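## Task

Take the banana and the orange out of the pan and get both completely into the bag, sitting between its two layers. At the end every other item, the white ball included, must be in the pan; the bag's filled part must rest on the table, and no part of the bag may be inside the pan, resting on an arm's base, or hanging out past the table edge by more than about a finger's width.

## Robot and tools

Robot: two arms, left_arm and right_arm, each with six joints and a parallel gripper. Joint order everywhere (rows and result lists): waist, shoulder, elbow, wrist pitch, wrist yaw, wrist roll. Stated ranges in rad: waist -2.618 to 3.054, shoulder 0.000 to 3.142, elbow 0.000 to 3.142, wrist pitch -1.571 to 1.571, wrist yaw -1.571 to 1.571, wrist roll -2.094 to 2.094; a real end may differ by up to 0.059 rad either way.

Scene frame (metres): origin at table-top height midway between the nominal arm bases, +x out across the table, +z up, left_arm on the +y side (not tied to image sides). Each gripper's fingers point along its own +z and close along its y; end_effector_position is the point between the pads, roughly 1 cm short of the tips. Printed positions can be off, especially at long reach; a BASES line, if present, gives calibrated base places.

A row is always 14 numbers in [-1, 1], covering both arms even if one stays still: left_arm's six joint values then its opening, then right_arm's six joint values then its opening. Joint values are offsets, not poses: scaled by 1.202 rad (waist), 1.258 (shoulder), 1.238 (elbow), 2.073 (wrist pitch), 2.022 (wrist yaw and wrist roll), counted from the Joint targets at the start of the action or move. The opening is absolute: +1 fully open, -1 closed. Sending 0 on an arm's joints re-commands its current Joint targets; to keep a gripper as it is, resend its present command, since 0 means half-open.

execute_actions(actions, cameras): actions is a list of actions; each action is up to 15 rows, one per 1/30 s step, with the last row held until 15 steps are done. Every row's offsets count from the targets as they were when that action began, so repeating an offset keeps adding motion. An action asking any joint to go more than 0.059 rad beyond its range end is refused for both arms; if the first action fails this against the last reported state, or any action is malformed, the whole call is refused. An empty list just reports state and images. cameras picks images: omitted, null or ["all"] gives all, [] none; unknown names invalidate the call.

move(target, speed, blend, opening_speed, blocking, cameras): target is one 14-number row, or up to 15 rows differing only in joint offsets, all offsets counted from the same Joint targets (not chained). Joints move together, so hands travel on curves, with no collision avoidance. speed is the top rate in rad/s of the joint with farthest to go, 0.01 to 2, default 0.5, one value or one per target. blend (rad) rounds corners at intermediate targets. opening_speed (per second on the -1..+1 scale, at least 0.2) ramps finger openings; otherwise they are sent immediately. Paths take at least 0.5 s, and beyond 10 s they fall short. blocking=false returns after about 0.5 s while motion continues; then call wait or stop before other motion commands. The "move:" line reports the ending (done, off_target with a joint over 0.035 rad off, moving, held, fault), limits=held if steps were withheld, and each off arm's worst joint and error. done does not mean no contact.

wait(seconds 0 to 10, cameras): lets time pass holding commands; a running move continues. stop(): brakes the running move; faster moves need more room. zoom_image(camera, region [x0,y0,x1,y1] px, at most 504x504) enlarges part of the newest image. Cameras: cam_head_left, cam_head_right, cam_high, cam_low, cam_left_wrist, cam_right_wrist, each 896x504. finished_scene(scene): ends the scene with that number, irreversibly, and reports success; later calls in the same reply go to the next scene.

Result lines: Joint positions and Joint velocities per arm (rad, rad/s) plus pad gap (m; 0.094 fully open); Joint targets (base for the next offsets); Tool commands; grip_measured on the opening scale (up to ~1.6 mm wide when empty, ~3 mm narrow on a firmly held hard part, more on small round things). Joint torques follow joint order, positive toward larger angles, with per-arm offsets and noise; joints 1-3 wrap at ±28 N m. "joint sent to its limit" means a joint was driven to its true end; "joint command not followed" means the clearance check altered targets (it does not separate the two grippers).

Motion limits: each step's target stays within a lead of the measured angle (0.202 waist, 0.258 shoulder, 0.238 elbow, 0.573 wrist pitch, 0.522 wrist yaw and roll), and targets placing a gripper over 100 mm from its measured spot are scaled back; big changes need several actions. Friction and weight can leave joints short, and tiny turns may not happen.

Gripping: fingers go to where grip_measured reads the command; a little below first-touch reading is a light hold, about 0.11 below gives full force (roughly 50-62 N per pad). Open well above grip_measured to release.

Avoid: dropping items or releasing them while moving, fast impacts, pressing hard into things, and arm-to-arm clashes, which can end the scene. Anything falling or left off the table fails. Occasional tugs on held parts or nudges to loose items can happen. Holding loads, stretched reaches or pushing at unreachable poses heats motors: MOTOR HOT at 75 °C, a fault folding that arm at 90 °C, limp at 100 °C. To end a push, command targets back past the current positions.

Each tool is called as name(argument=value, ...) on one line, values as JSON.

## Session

execute_actions(actions=[])

Scene clock: 0.00 s.
left_arm: end_effector_position=(+0.3720, +0.3987, +0.1522) grip_measured=+1.000 end_effector_quat_wxyz=(+0.605, -0.125, +0.783, +0.073) | right_arm: end_effector_position=(+0.3574, -0.2692, +0.1287) grip_measured=+1.000 end_effector_quat_wxyz=(+0.592, +0.060, +0.800, -0.081)
Joint names: [waist, shoulder, elbow, wrist pitch, wrist yaw, wrist roll]
Joint positions: left_arm=[0.056 1.49 0.373 0.85 -0.23 -0.099 0.094] | right_arm=[0.062 1.553 0.395 0.854 0.292 0.028 0.094]
Joint velocities: left_arm=[-0.002 -0.007 -0.007 -0.066 -0.007 0.066 0] | right_arm=[-0.007 -0.002 -0.002 -0.022 -0.051 0.022 0]
Joint torques (N m): no reading
Heat: left arm: 25 °C; right arm: 29 °C.
Joint targets: left_arm=[0.056 1.487 0.378 0.846 -0.230 -0.099] | right_arm=[0.062 1.543 0.405 0.867 0.293 0.028]
Tool commands: left_gripper/opening=+1.0 right_gripper/opening=+1.0

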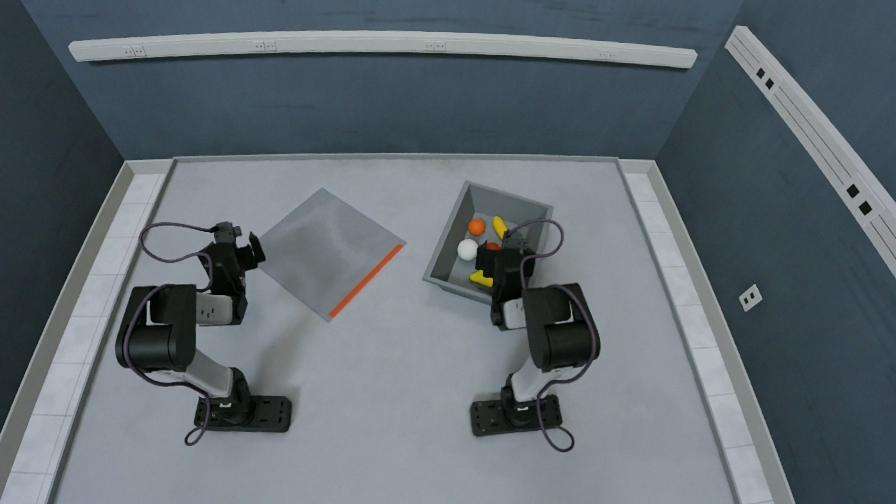

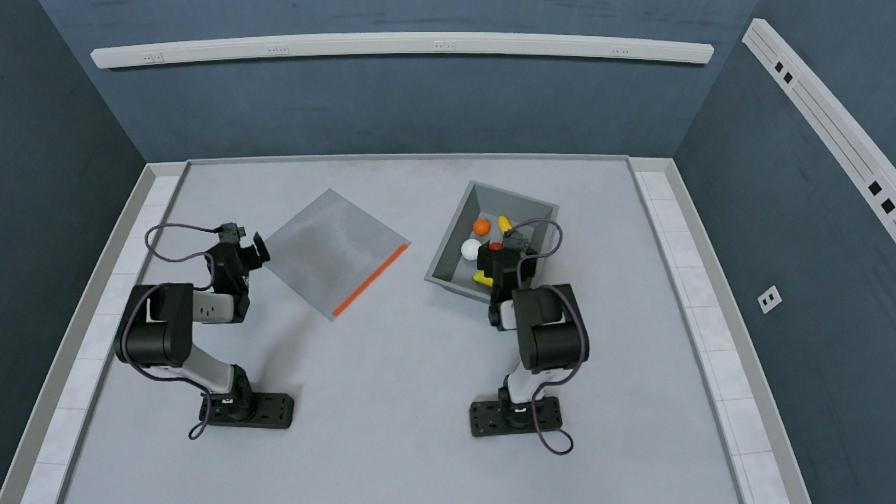

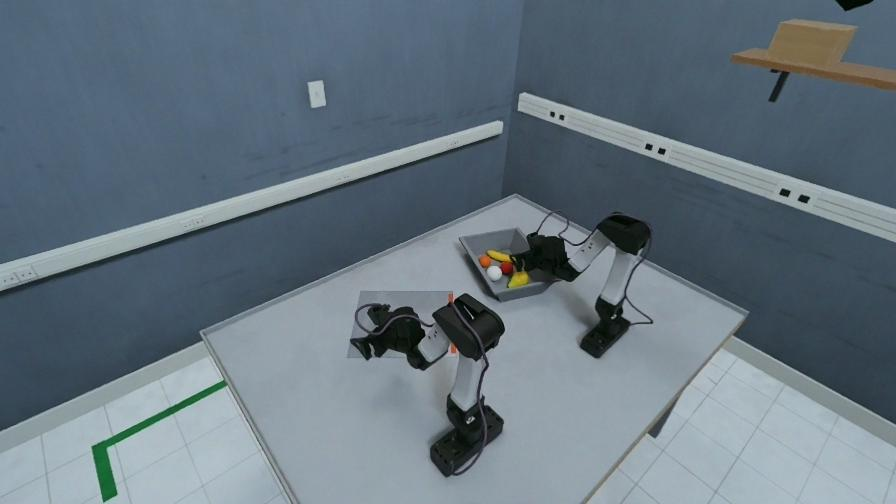

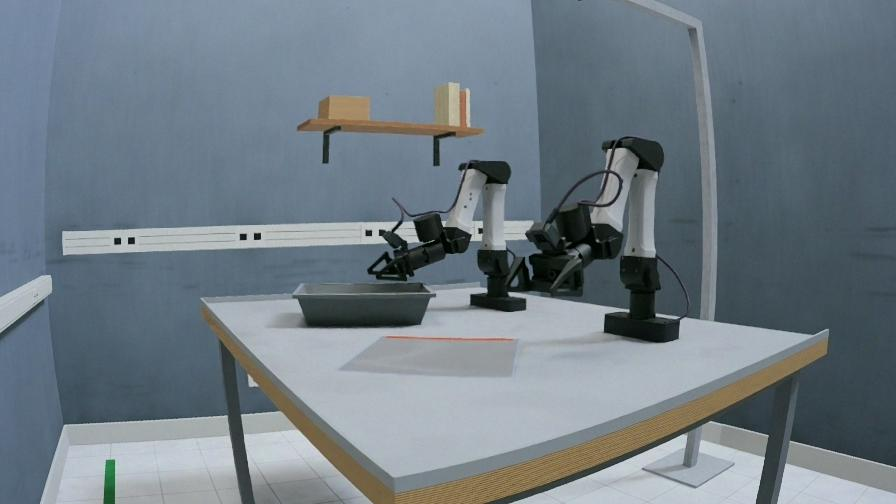

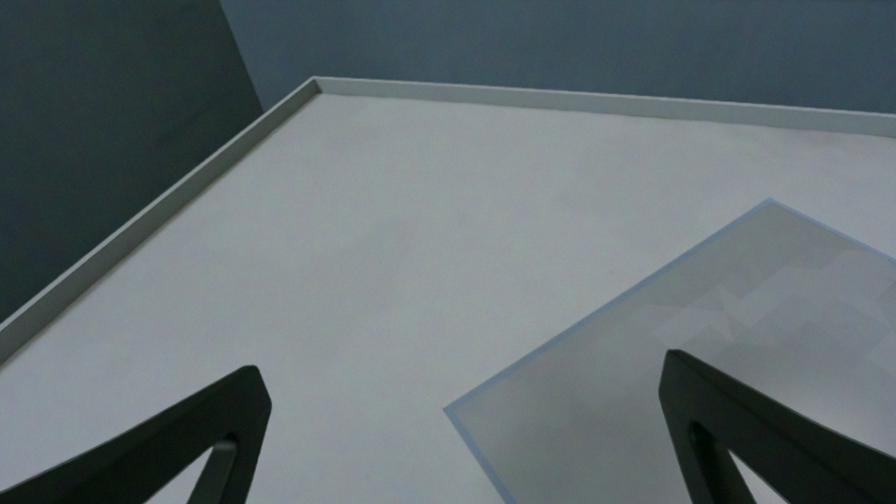

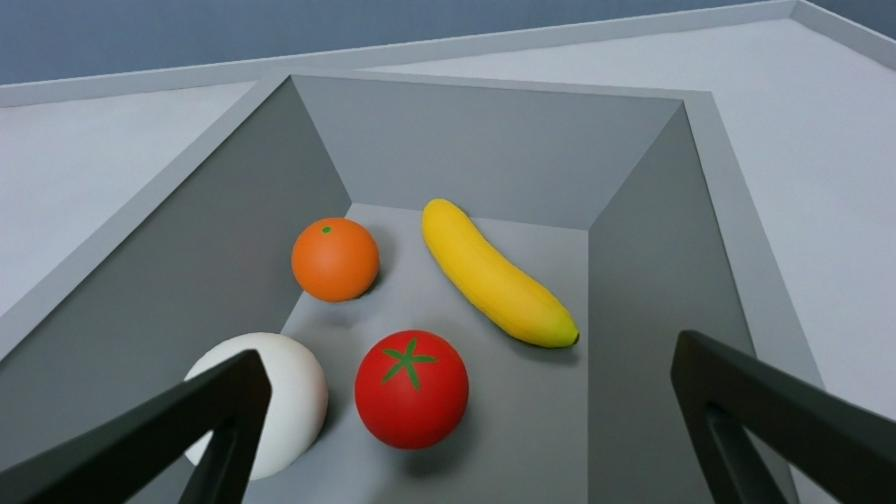

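zoom_image(camera="cam_head_left", region=[400, 170, 580, 310])

zoom_image(camera="cam_high", region=[440, 210, 580, 310])

zoom_image(camera="cam_head_left", region=[240, 170, 440, 340])

Scaled by 2.800 from the camera's 896x504 image, which has a finer 1280x720 frame.

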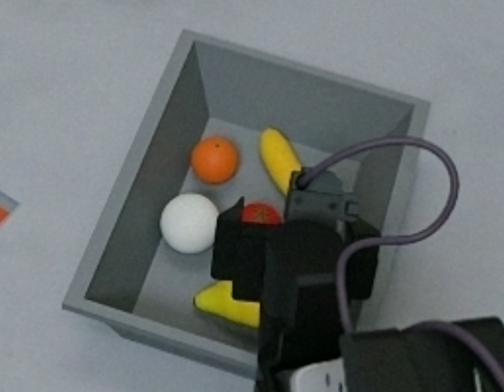

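Scaled by 3.600 from the camera's 896x504 image, which has a finer 1280x720 frame.

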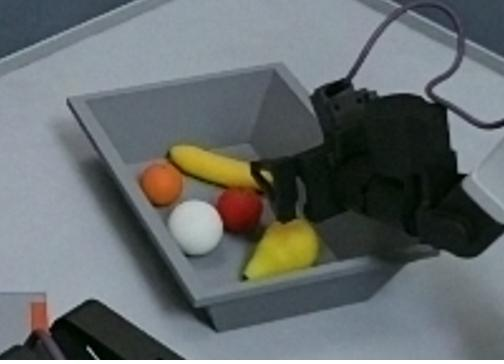

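Scaled by 2.520 from the camera's 896x504 image, which has a finer 1280x720 frame.

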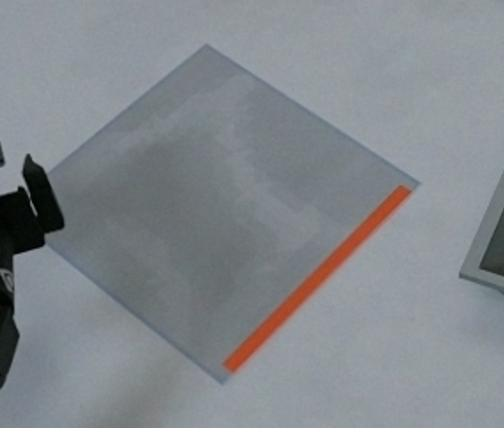

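move(target=[-0.395, 0.397, 0.9926, -0.7869, 0.0785, 0.0986, 0.6, -0.1326, 0.3146, 0.7697, -0.5449, -0.1, -0.1891, 0.6], speed=1.0, cameras=[])

move(target=[-0.1774, 0.1785, 0.446, -0.3536, 0.0353, 0.0443, 0.6, -0.0596, 0.1413, 0.3458, -0.2448, -0.045, -0.0849, 0.6], speed=0.7, cameras=["cam_left_wrist", "cam_right_wrist", "cam_head_left"])

Scene clock: 7.33 s.
left_arm: end_effector_position=(+0.4141, +0.1581, +0.1301) grip_measured=+0.602 end_effector_quat_wxyz=(+0.211, +0.246, +0.946, +0.005) | right_arm: end_effector_position=(+0.4645, -0.3045, +0.1101) grip_measured=+0.601 end_effector_quat_wxyz=(+0.331, -0.118, +0.929, -0.115)
Joint names: [waist, shoulder, elbow, wrist pitch, wrist yaw, wrist roll]
Joint positions: left_arm=[-0.42 1.967 1.585 -0.771 -0.084 0.092 0.075] | right_arm=[-0.093 1.926 1.329 -0.264 0.098 -0.349 0.075]
Joint velocities: left_arm=[-0.007 -0.007 -0.007 -0.037 -0.051 -0.081 0] | right_arm=[0.002 0.007 0.012 -0.051 -0.007 -0.051 0.001]
Joint torques (N m): left_arm=[0.28 -8.84 9.98 1.18 0.09 0.03] | right_arm=[-0.46 -8.7 9.59 1.5 -0.07 0]
Heat: left arm: 27 °C; right arm: 30 °C.
Joint targets: left_arm=[-0.419 1.987 1.607 -0.785 -0.071 0.100] | right_arm=[-0.098 1.939 1.358 -0.262 0.091 -0.355]
move: done
No camera images: "cameras" was empty.

Scene clock: 9.20 s.
left_arm: end_effector_position=(+0.3205, +0.0895, +0.1630) grip_measured=+0.602 end_effector_quat_wxyz=(+0.008, +0.402, +0.916, +0.003) | right_arm: end_effector_position=(+0.4669, -0.3254, +0.1168) grip_measured=+0.601 end_effector_quat_wxyz=(+0.213, -0.188, +0.956, -0.076)
Joint names: [waist, shoulder, elbow, wrist pitch, wrist yaw, wrist roll]
Joint positions: left_arm=[-0.631 2.19 2.138 -1.506 -0.01 0.181 0.075] | right_arm=[-0.163 2.102 1.757 -0.769 0.008 -0.521 0.075]
Joint velocities: left_arm=[0.007 -0.012 0.002 -0.037 -0.066 -0.037 0] | right_arm=[-0.012 -0.002 -0.017 -0.037 -0.066 -0.066 -0.001]
Joint torques (N m): left_arm=[0.14 -9.68 8.98 0.31 0.11 0.04] | right_arm=[-0.47 -9.98 9.59 1.11 -0.12 0.01]
Heat: left arm: 27 °C; right arm: 30 °C.
Joint targets: left_arm=[-0.632 2.211 2.159 -1.518 0.000 0.189] | right_arm=[-0.169 2.117 1.786 -0.769 0.000 -0.526]
move: done
Images, in order (width x height): cam_head_left 896x504, cam_left_wrist 896x504, cam_right_wrist 896x504.

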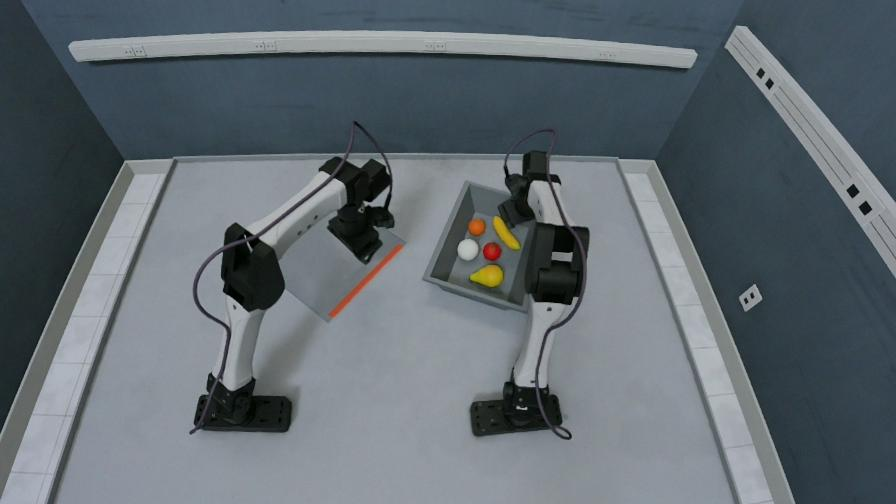

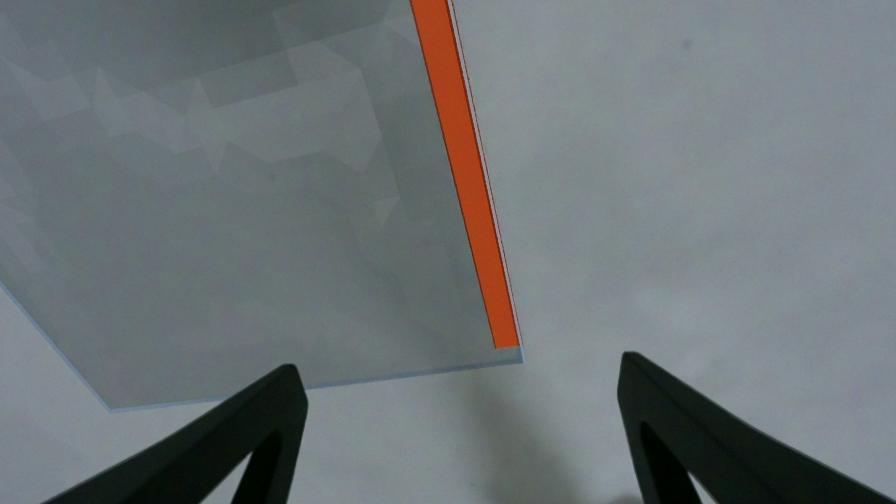

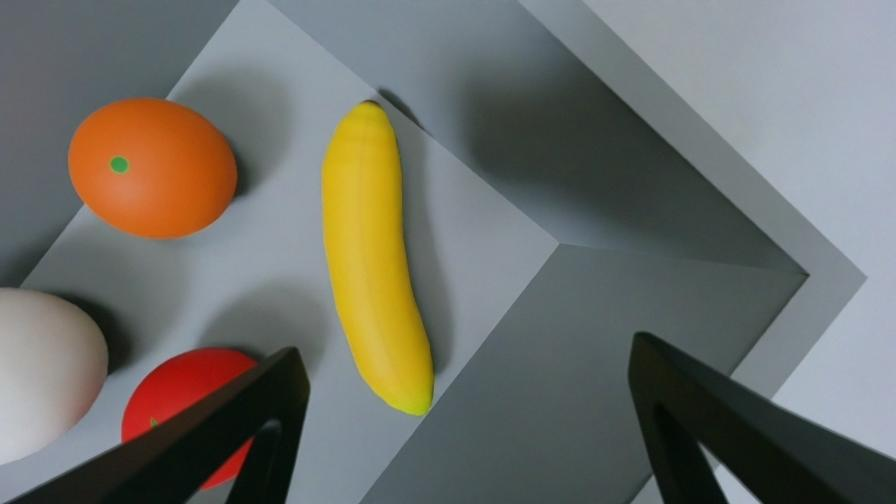

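move(target=[0.0903, -0.0709, -0.3735, 0.1796, 0, -0.0334, 0.6, 0.0416, 0.132, 0.0885, -0.021, 0, -0.0069, 0.5], speed=0.4, cameras=["cam_left_wrist", "cam_right_wrist"])

Scene clock: 25.23 s.
left_arm: end_effector_position=(+0.3268, +0.1365, +0.0667) grip_measured=+0.602 end_effector_quat_wxyz=(-0.019, +0.331, +0.943, +0.009) | right_arm: end_effector_position=(+0.4800, -0.3070, +0.0665) grip_measured=+0.501 end_effector_quat_wxyz=(+0.167, -0.215, +0.961, -0.058)
Joint names: [waist, shoulder, elbow, wrist pitch, wrist yaw, wrist roll]
Joint positions: left_arm=[-0.529 2.16 1.706 -1.157 -0.01 0.13 0.075] | right_arm=[-0.125 2.27 1.865 -0.812 0.007 -0.535 0.071]
Joint velocities: left_arm=[-0.012 -0.007 0.002 -0.037 0.037 -0.037 -0.001] | right_arm=[0.002 0.007 -0.007 -0.066 -0.051 -0.037 -0.001]
Joint torques (N m): left_arm=[0.61 -14.09 5.89 0.41 0.1 -0.12] | right_arm=[0.53 -11.11 9.57 0.93 -0.11 0]
Heat: left arm: 30 °C; right arm: 33 °C.
Joint targets: left_arm=[-0.524 2.122 1.697 -1.146 0.000 0.122] | right_arm=[-0.119 2.283 1.895 -0.813 0.000 -0.540]
move: off_target (left_arm); left_arm: the shoulder is farthest, 0.039 rad from its target
Images, in order (width x height): cam_left_wrist 896x504, cam_right_wrist 896x504.

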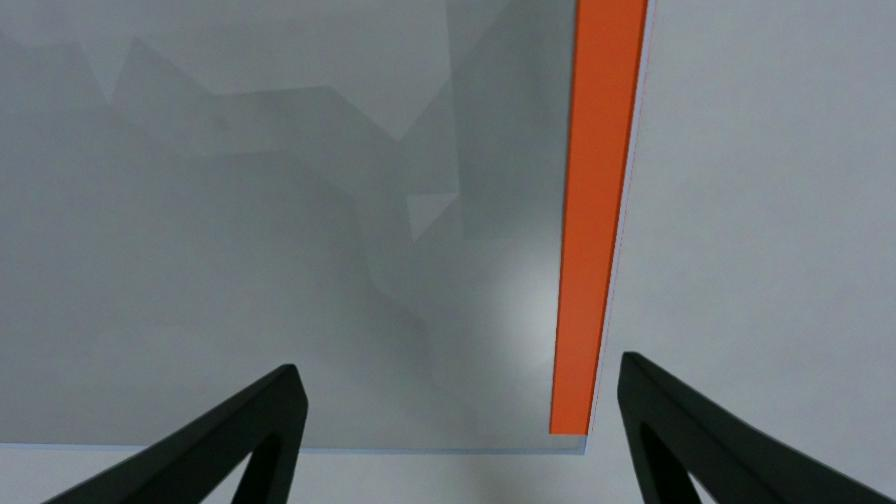

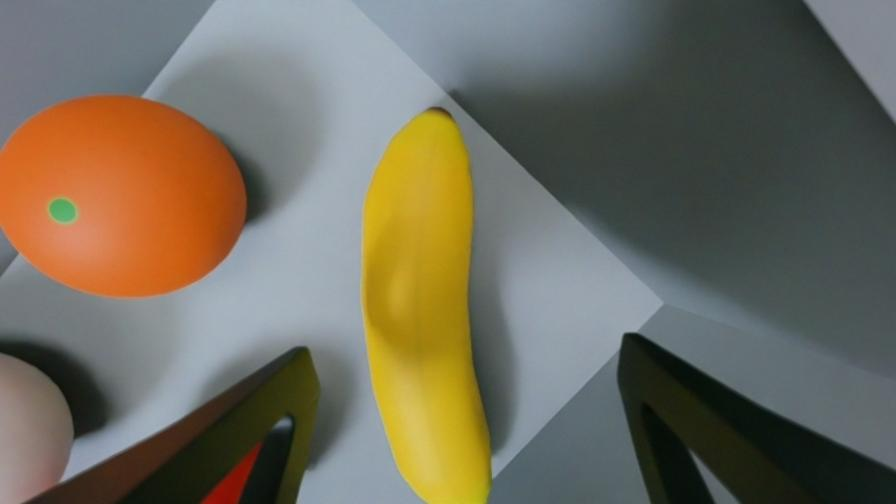

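move(target=[-0.0175, 0.0342, -0.1123, 0.0873, 0, -0.0183, 0.6, 0.01, 0.0855, 0.0259, 0.0127, 0, 0, 0.5], speed=0.2, cameras=["cam_left_wrist", "cam_right_wrist"])

Scene clock: 28.87 s.
left_arm: end_effector_position=(+0.3254, +0.1328, +0.0333) grip_measured=+0.602 end_effector_quat_wxyz=(+0.002, +0.318, +0.948, +0.004) | right_arm: end_effector_position=(+0.4840, -0.3017, +0.0263) grip_measured=+0.501 end_effector_quat_wxyz=(+0.140, -0.222, +0.964, -0.048)
Joint names: [waist, shoulder, elbow, wrist pitch, wrist yaw, wrist roll]
Joint positions: left_arm=[-0.538 2.159 1.567 -0.976 -0.01 0.094 0.075] | right_arm=[-0.115 2.375 1.902 -0.8 0.007 -0.535 0.071]
Joint velocities: left_arm=[0.007 -0.012 0.007 -0.051 0.022 0.007 -0.001] | right_arm=[-0.007 0.002 0.012 0.051 0.037 0.022 0]
Joint torques (N m): left_arm=[-0.29 -10.52 5.72 0.53 0.11 -0.11] | right_arm=[0.79 -11.4 8.95 0.98 -0.11 0]
Heat: left arm: 31 °C; right arm: 34 °C.
Joint targets: left_arm=[-0.545 2.165 1.558 -0.965 0.000 0.085] | right_arm=[-0.107 2.391 1.927 -0.787 0.000 -0.540]
move: done
Images, in order (width x height): cam_left_wrist 896x504, cam_right_wrist 896x504.

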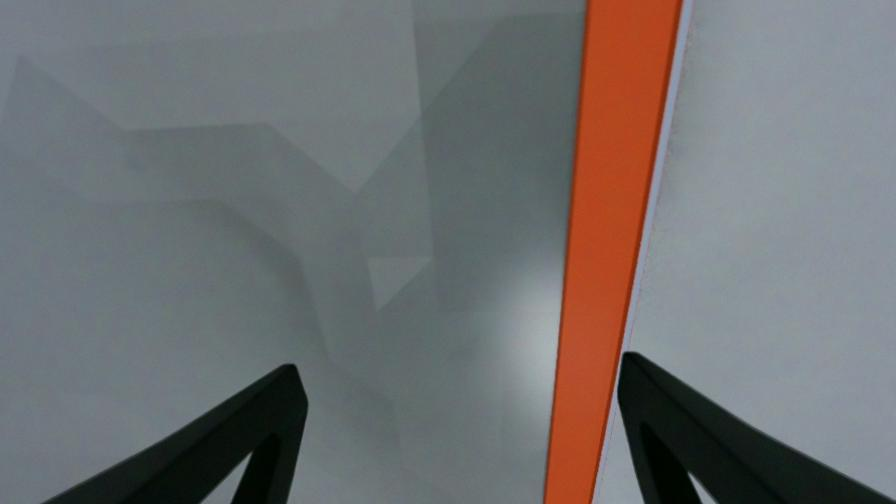

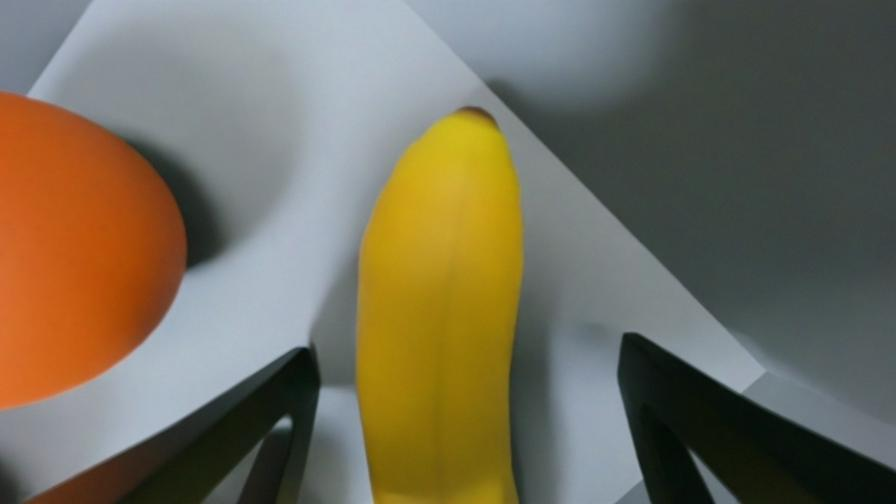

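execute_actions(actions=[], cameras=["cam_left_wrist","cam_right_wrist"])

Scene clock: 30.57 s.
left_arm: end_effector_position=(+0.3257, +0.1326, +0.0333) grip_measured=+0.602 end_effector_quat_wxyz=(+0.003, +0.318, +0.948, +0.004) | right_arm: end_effector_position=(+0.4840, -0.3017, +0.0263) grip_measured=+0.501 end_effector_quat_wxyz=(+0.140, -0.222, +0.964, -0.048)
Joint names: [waist, shoulder, elbow, wrist pitch, wrist yaw, wrist roll]
Joint positions: left_arm=[-0.538 2.159 1.567 -0.975 -0.01 0.093 0.075] | right_arm=[-0.115 2.375 1.902 -0.8 0.007 -0.535 0.071]
Joint velocities: left_arm=[-0.007 0.012 0.002 -0.081 0.022 0.037 0.001] | right_arm=[0.002 0.007 0.002 -0.007 0.095 -0.051 -0.002]
Joint torques (N m): left_arm=[-0.34 -10.45 5.71 0.53 0.1 -0.12] | right_arm=[0.77 -11.41 8.96 0.98 -0.11 0.01]
Heat: left arm: 31 °C; right arm: 35 °C.
Joint targets: left_arm=[-0.545 2.165 1.558 -0.965 0.000 0.085] | right_arm=[-0.107 2.391 1.927 -0.787 0.000 -0.540]
Tool commands: left_gripper/opening=+0.6 right_gripper/opening=+0.5
Images, in order (width x height): cam_left_wrist 896x504, cam_right_wrist 896x504.

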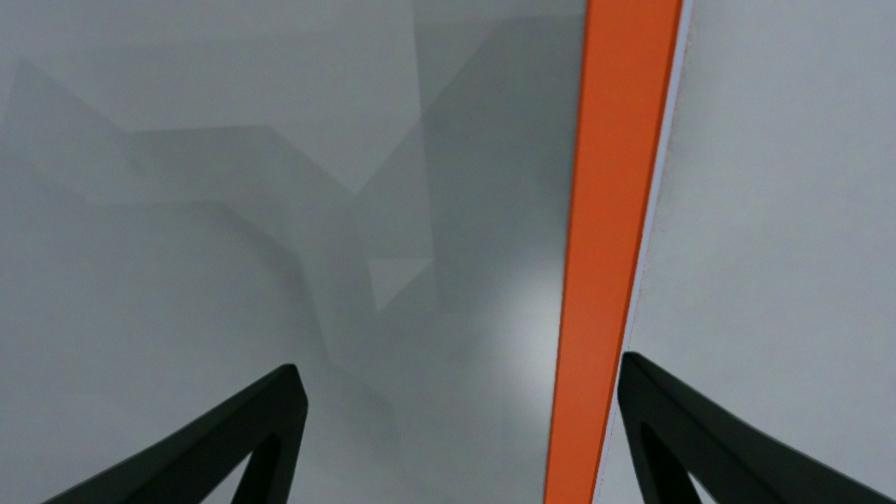

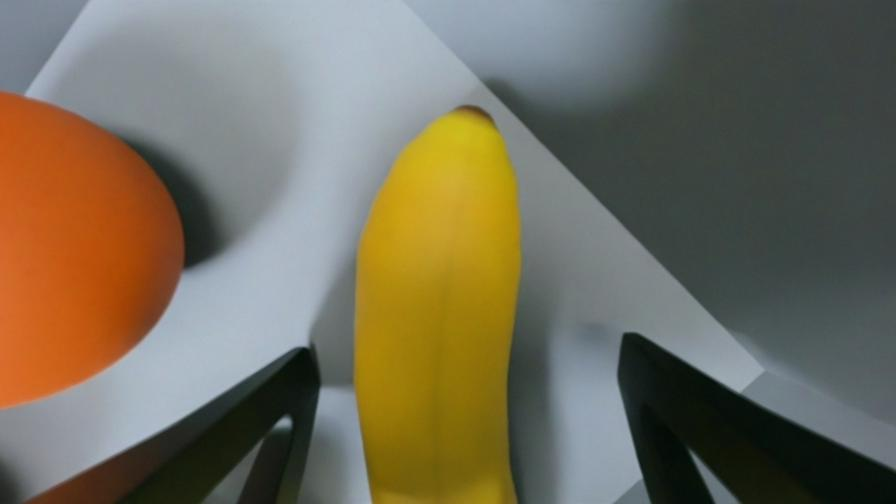

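move(target=[0.010, 0.0445, -0.0283, 0.0294, 0, 0, 0.6, 0.0141, 0, 0, 0, 0, 0, 0.5], speed=0.1, cameras=["cam_left_wrist","cam_right_wrist"])

move(target=[0, 0, 0, 0, 0, 0, 0.6, 0, 0, 0, 0, 0, 0, -0.5], opening_speed=0.5, cameras=["cam_left_wrist","cam_right_wrist"])

Scene clock: 32.70 s.
left_arm: end_effector_position=(+0.3236, +0.1326, +0.0168) grip_measured=+0.601 end_effector_quat_wxyz=(-0.003, +0.317, +0.948, +0.002) | right_arm: end_effector_position=(+0.4847, -0.2918, +0.0263) grip_measured=+0.501 end_effector_quat_wxyz=(+0.140, -0.231, +0.962, -0.047)
Joint names: [waist, shoulder, elbow, wrist pitch, wrist yaw, wrist roll]
Joint positions: left_arm=[-0.538 2.187 1.542 -0.933 -0.002 0.093 0.075] | right_arm=[-0.096 2.375 1.902 -0.8 0.007 -0.536 0.071]
Joint velocities: left_arm=[-0.012 0.002 0.017 -0.022 -0.051 -0.051 0.001] | right_arm=[0.002 0.002 0.007 -0.066 0.037 -0.066 -0.002]
Joint torques (N m): left_arm=[0.59 -8.34 4.7 0.72 0.05 -0.12] | right_arm=[0.59 -11.38 8.96 0.99 -0.11 0]
Heat: left arm: 32 °C; right arm: 35 °C.
Joint targets: left_arm=[-0.533 2.221 1.523 -0.904 0.001 0.085] | right_arm=[-0.090 2.391 1.927 -0.787 0.000 -0.540]
move: done
Images, in order (width x height): cam_left_wrist 896x504, cam_right_wrist 896x504.

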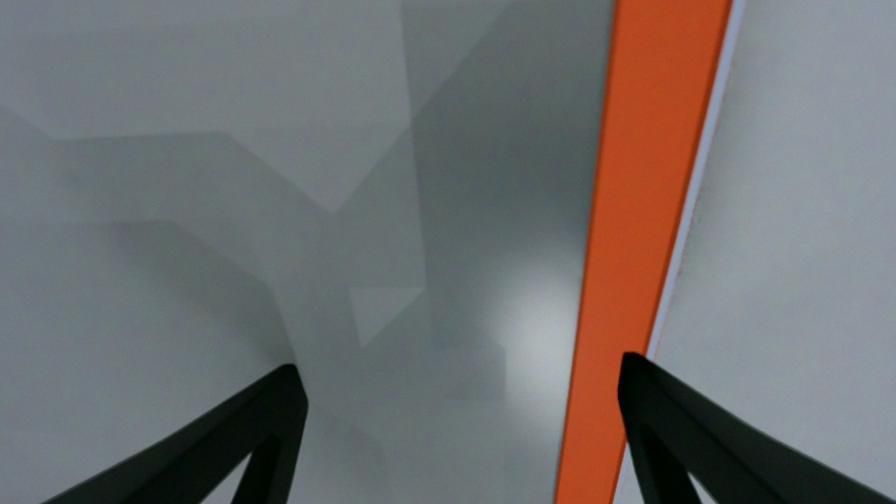

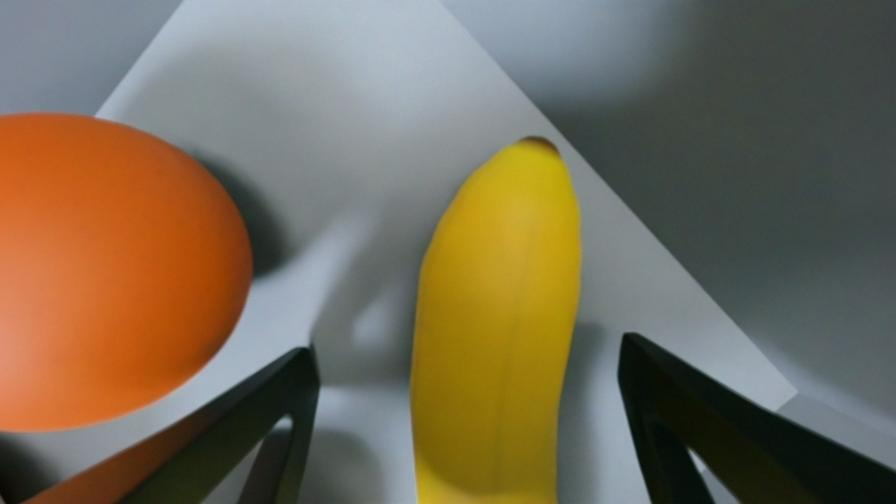

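Scene clock: 34.97 s.
left_arm: end_effector_position=(+0.3236, +0.1326, +0.0168) grip_measured=+0.601 end_effector_quat_wxyz=(-0.003, +0.317, +0.948, +0.002) | right_arm: end_effector_position=(+0.4847, -0.2918, +0.0263) grip_measured=-0.441 end_effector_quat_wxyz=(+0.140, -0.231, +0.962, -0.047)
Joint names: [waist, shoulder, elbow, wrist pitch, wrist yaw, wrist roll]
Joint positions: left_arm=[-0.538 2.187 1.542 -0.933 -0.002 0.093 0.075] | right_arm=[-0.096 2.375 1.902 -0.8 0.007 -0.536 0.026]
Joint velocities: left_arm=[-0.022 0.007 -0.002 0.022 0.037 -0.022 -0.001] | right_arm=[-0.007 -0.007 -0.012 0.007 0.066 0.007 -0.002]
Joint torques (N m): left_arm=[0.55 -8.28 4.67 0.72 0.05 -0.11] | right_arm=[0.59 -11.38 8.96 0.98 -0.11 0.01]
Heat: left arm: 32 °C; right arm: 36 °C.
Joint targets: left_arm=[-0.533 2.221 1.523 -0.904 0.001 0.085] | right_arm=[-0.090 2.391 1.927 -0.787 0.000 -0.540]
move: done
Images, in order (width x height): cam_left_wrist 896x504, cam_right_wrist 896x504.

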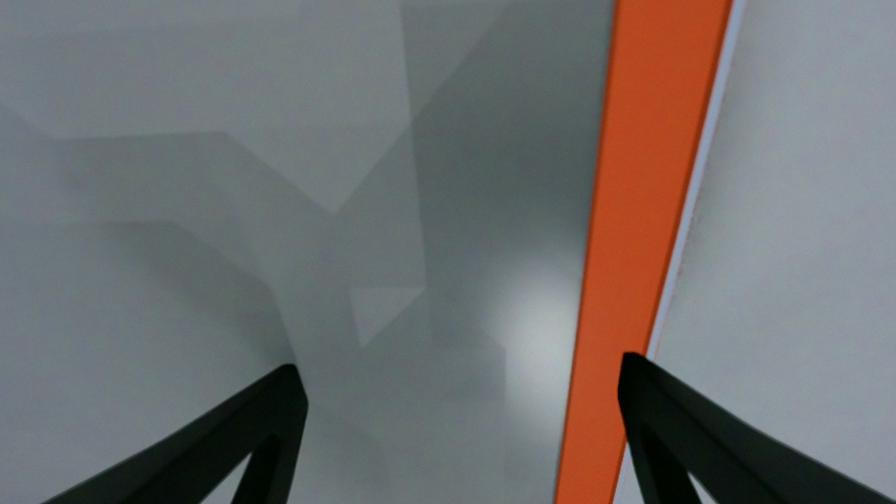

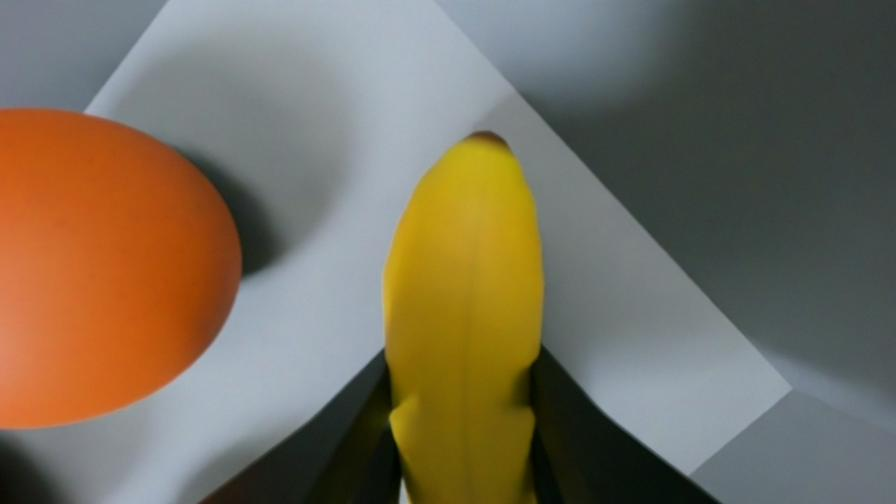

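move(target=[[0, -0.0477, 0, 0, 0, 0, 0.6, 0, 0, 0, 0, 0, 0, -0.5],[0.0108, -0.0477, 0, 0, 0, 0, 0.6, 0, -0.0938, -0.0073, -0.028, 0, 0, -0.5],[0.0108, 0.002, 0, 0, 0, 0, 0.6, 0, -0.2178, -0.1139, 0.0087, 0, 0, -0.5]], speed=[0.15, 0.2, 0.2], cameras=["cam_left_wrist","cam_right_wrist"])

Scene clock: 38.57 s.
left_arm: end_effector_position=(+0.3252, +0.1355, +0.0167) grip_measured=+0.601 end_effector_quat_wxyz=(-0.003, +0.312, +0.950, -0.001) | right_arm: end_effector_position=(+0.4734, -0.2911, +0.0950) grip_measured=-0.446 end_effector_quat_wxyz=(+0.193, -0.228, +0.952, -0.063)
Joint names: [waist, shoulder, elbow, wrist pitch, wrist yaw, wrist roll]
Joint positions: left_arm=[-0.527 2.184 1.537 -0.929 0.003 0.093 0.075] | right_arm=[-0.096 2.168 1.792 -0.786 0.007 -0.536 0.026]
Joint velocities: left_arm=[-0.017 -0.012 -0.007 -0.11 -0.037 -0.066 -0.001] | right_arm=[0.002 -0.012 -0.007 0.022 0.022 -0.007 0]
Joint torques (N m): left_arm=[0.8 -7.88 5.07 0.67 0 -0.11] | right_arm=[0.58 -16.31 6.23 1.26 -0.11 0.01]
Heat: left arm: 32 °C; right arm: 38 °C.
Joint targets: left_arm=[-0.520 2.223 1.523 -0.904 0.000 0.085] | right_arm=[-0.090 2.117 1.787 -0.768 0.000 -0.540]
move: off_target (left_arm, right_arm); left_arm: the shoulder is farthest, 0.040 rad from its target; right_arm: the shoulder is farthest, 0.051 rad from its target
Images, in order (width x height): cam_left_wrist 896x504, cam_right_wrist 896x504.

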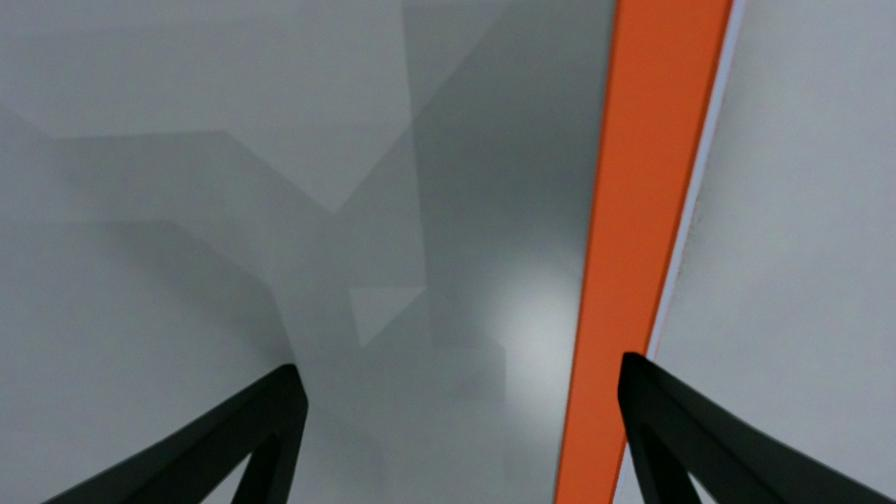

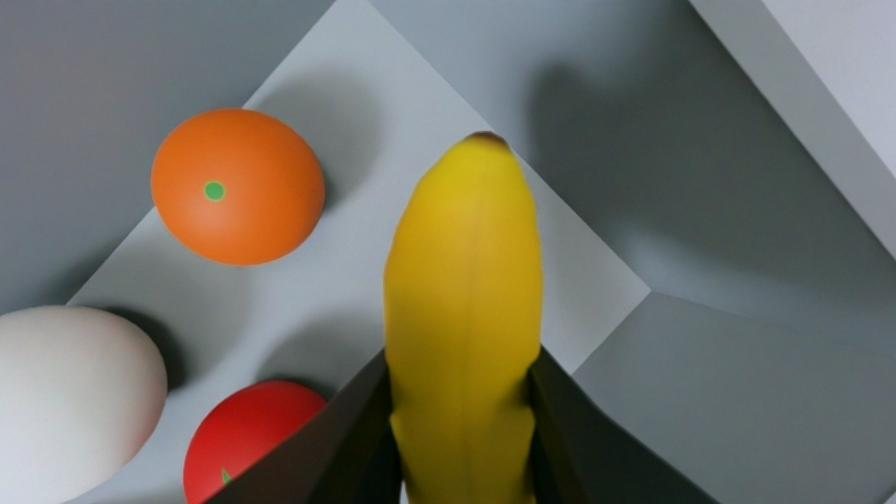

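move(target=[0, 0, 0, 0, 0, 0, 0.0, 0, -0.03, 0, 0, 0, 0, -0.5], opening_speed=0.5, cameras=["cam_left_wrist"])

Scene clock: 40.40 s.
left_arm: end_effector_position=(+0.3251, +0.1341, +0.0164) grip_measured=+0.002 end_effector_quat_wxyz=(-0.002, +0.312, +0.950, -0.005) | right_arm: end_effector_position=(+0.4741, -0.2912, +0.1131) grip_measured=-0.446 end_effector_quat_wxyz=(+0.210, -0.227, +0.948, -0.068)
Joint names: [waist, shoulder, elbow, wrist pitch, wrist yaw, wrist roll]
Joint positions: left_arm=[-0.527 2.185 1.537 -0.926 0.011 0.093 0.047] | right_arm=[-0.096 2.129 1.788 -0.784 0.007 -0.536 0.026]
Joint velocities: left_arm=[-0.002 0.002 0.002 -0.007 0.051 -0.007 0] | right_arm=[-0.012 -0.017 -0.027 0.081 0.022 0.007 -0.001]
Joint torques (N m): left_arm=[0.77 -7.94 5.09 0.64 -0.08 -0.11] | right_arm=[0.61 -15.82 6.75 1.25 -0.11 0.01]
Heat: left arm: 32 °C; right arm: 39 °C.
Joint targets: left_arm=[-0.520 2.223 1.523 -0.904 0.000 0.085] | right_arm=[-0.090 2.079 1.786 -0.769 0.000 -0.540]
move: off_target (left_arm, right_arm); left_arm: the shoulder is farthest, 0.038 rad from its target; right_arm: the shoulder is farthest, 0.050 rad from its target
Images, in order (width x height): cam_left_wrist 896x504.

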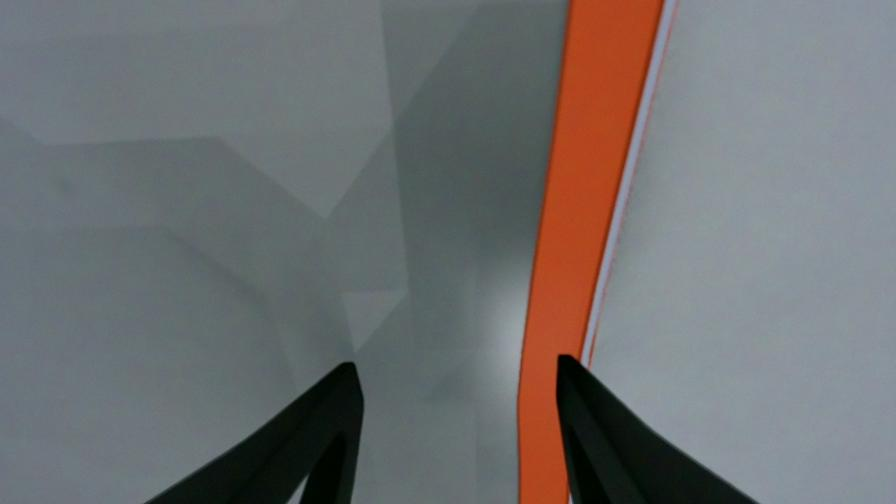

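move(target=[0, 0, 0, 0, 0, 0, -0.6, 0, 0, 0, 0, 0, 0, -0.5], opening_speed=0.5, cameras=["cam_left_wrist"])

Scene clock: 41.93 s.
left_arm: end_effector_position=(+0.3258, +0.1337, +0.0164) grip_measured=-0.598 end_effector_quat_wxyz=(-0.001, +0.312, +0.950, -0.005) | right_arm: end_effector_position=(+0.4741, -0.2912, +0.1131) grip_measured=-0.446 end_effector_quat_wxyz=(+0.210, -0.227, +0.948, -0.068)
Joint names: [waist, shoulder, elbow, wrist pitch, wrist yaw, wrist roll]
Joint positions: left_arm=[-0.527 2.185 1.537 -0.923 0.011 0.093 0.019] | right_arm=[-0.096 2.129 1.788 -0.784 0.007 -0.536 0.026]
Joint velocities: left_arm=[0.002 0.007 0.007 -0.037 -0.022 0.022 -0.001] | right_arm=[-0.017 -0.012 -0.002 0.037 0.051 -0.037 -0.002]
Joint torques (N m): left_arm=[0.75 -7.99 5.09 0.61 -0.08 -0.11] | right_arm=[0.59 -15.8 6.74 1.25 -0.11 0.02]
Heat: left arm: 32 °C; right arm: 40 °C.
Joint targets: left_arm=[-0.520 2.223 1.523 -0.904 0.000 0.085] | right_arm=[-0.090 2.079 1.786 -0.769 0.000 -0.540]
move: off_target (left_arm, right_arm); left_arm: the shoulder is farthest, 0.038 rad from its target; right_arm: the shoulder is farthest, 0.050 rad from its target
Images, in order (width x height): cam_left_wrist 896x504.

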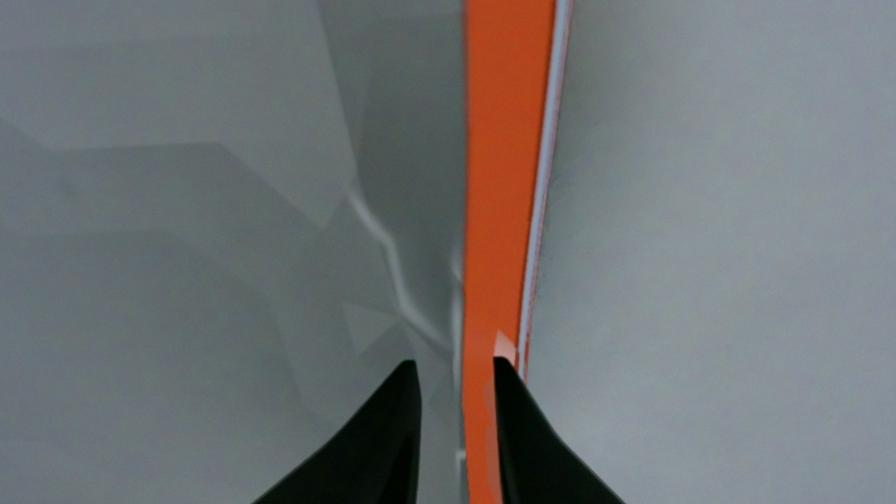

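move(target=[0, 0, 0, 0, 0, 0, -1.0, 0, 0, 0, 0, 0, 0, -0.5], opening_speed=0.4, cameras=["cam_left_wrist","cam_head_left"])

Scene clock: 43.37 s.
left_arm: end_effector_position=(+0.3265, +0.1336, +0.0164) grip_measured=-0.985 end_effector_quat_wxyz=(+0.000, +0.312, +0.950, -0.005) | right_arm: end_effector_position=(+0.4741, -0.2912, +0.1131) grip_measured=-0.446 end_effector_quat_wxyz=(+0.210, -0.227, +0.948, -0.068)
Joint names: [waist, shoulder, elbow, wrist pitch, wrist yaw, wrist roll]
Joint positions: left_arm=[-0.527 2.185 1.537 -0.92 0.009 0.093 0.001] | right_arm=[-0.096 2.129 1.788 -0.784 0.007 -0.536 0.026]
Joint velocities: left_arm=[0.007 0.007 0.002 -0.022 0.037 -0.007 0] | right_arm=[0.012 0.012 -0.002 -0.022 0.037 0.007 0]
Joint torques (N m): left_arm=[0.77 -7.98 5.08 0.59 -0.06 -0.11] | right_arm=[0.59 -15.8 6.74 1.25 -0.11 0.01]
Heat: left arm: 32 °C; right arm: 41 °C.
Joint targets: left_arm=[-0.520 2.223 1.523 -0.904 0.000 0.085] | right_arm=[-0.090 2.079 1.786 -0.769 0.000 -0.540]
move: off_target (left_arm, right_arm); left_arm: the shoulder is farthest, 0.038 rad from its target; right_arm: the shoulder is farthest, 0.050 rad from its target
Images, in order (width x height): cam_head_left 896x504, cam_left_wrist 896x504.

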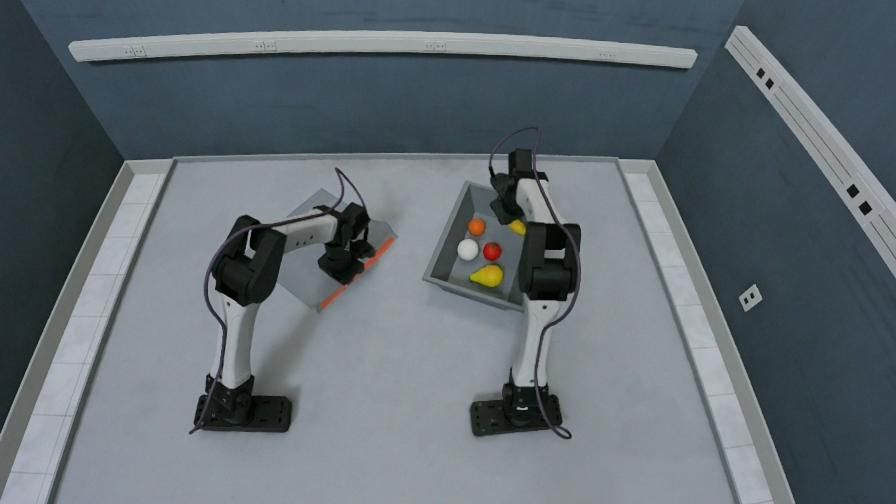

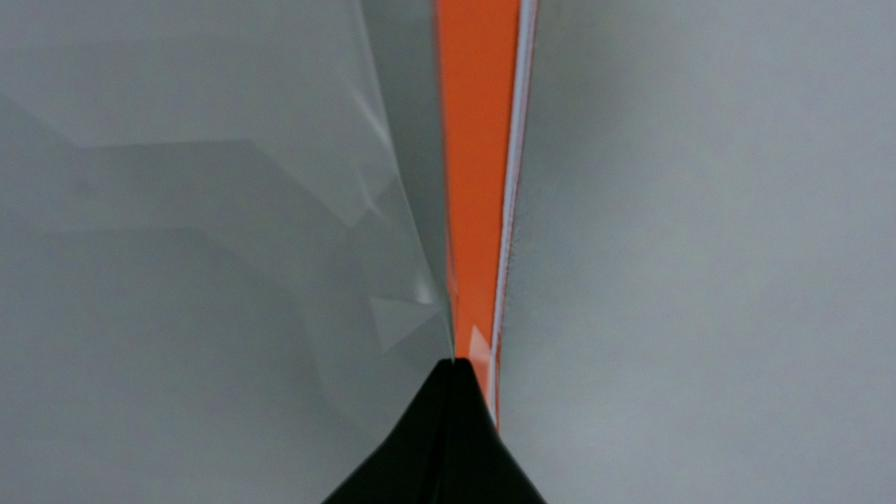

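move(target=[0, -0.0731, 0.0775, -0.0738, 0, 0, -1.0, 0, -0.3861, -0.4244, 0.1455, 0, -0.2522, -0.5], speed=0.4, cameras=["cam_left_wrist","cam_right_wrist","cam_low"])

Scene clock: 46.30 s.
left_arm: end_effector_position=(+0.3207, +0.1371, +0.0398) grip_measured=-0.985 end_effector_quat_wxyz=(-0.019, +0.312, +0.950, +0.000) | right_arm: end_effector_position=(+0.4051, -0.2868, +0.1844) grip_measured=-0.446 end_effector_quat_wxyz=(+0.298, -0.440, +0.826, -0.188)
Joint names: [waist, shoulder, elbow, wrist pitch, wrist yaw, wrist roll]
Joint positions: left_arm=[-0.527 2.163 1.601 -1.045 0.009 0.093 0.001] | right_arm=[-0.096 1.628 1.266 -0.488 0.007 -1.045 0.026]
Joint velocities: left_arm=[0.007 -0.012 -0.022 0.066 0.022 -0.037 0.001] | right_arm=[-0.012 0.022 -0.002 -0.037 0.022 -0.066 0]
Joint torques (N m): left_arm=[0.76 -13.44 8.39 0.16 -0.06 -0.11] | right_arm=[0.59 -10.65 6.78 1.72 -0.12 0.09]
Heat: left arm: 33 °C; right arm: 42 °C.
Joint targets: left_arm=[-0.520 2.131 1.619 -1.057 0.000 0.085] | right_arm=[-0.090 1.593 1.261 -0.467 0.000 -1.050]
move: done
Images, in order (width x height): cam_low 896x504, cam_left_wrist 896x504, cam_right_wrist 896x504.

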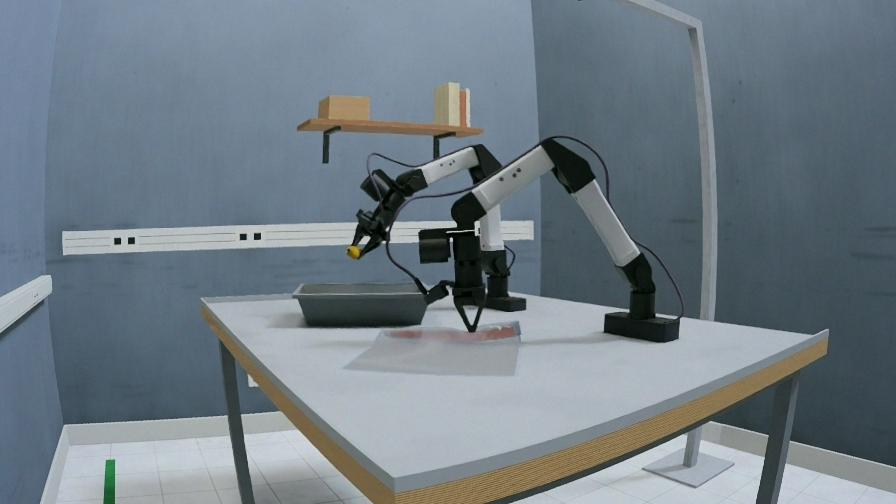

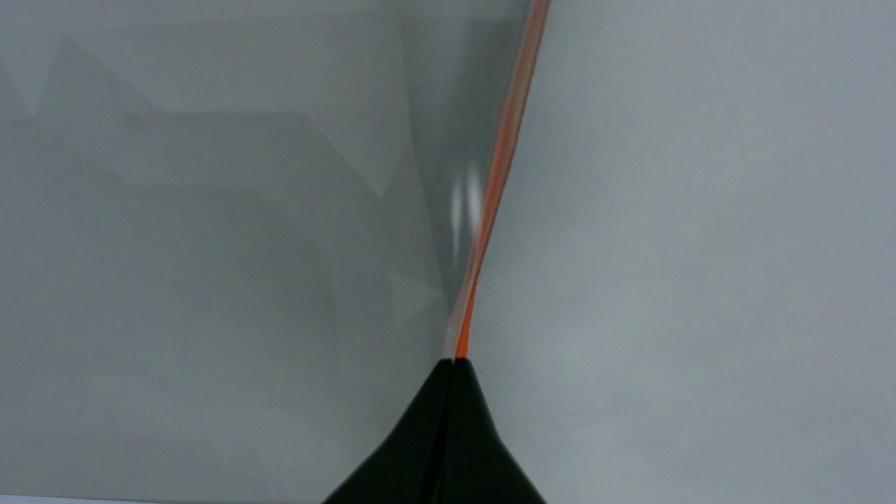

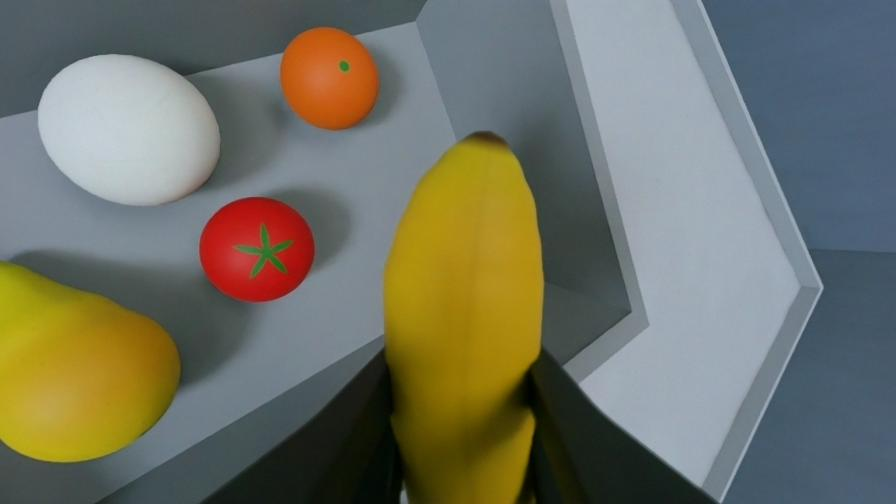

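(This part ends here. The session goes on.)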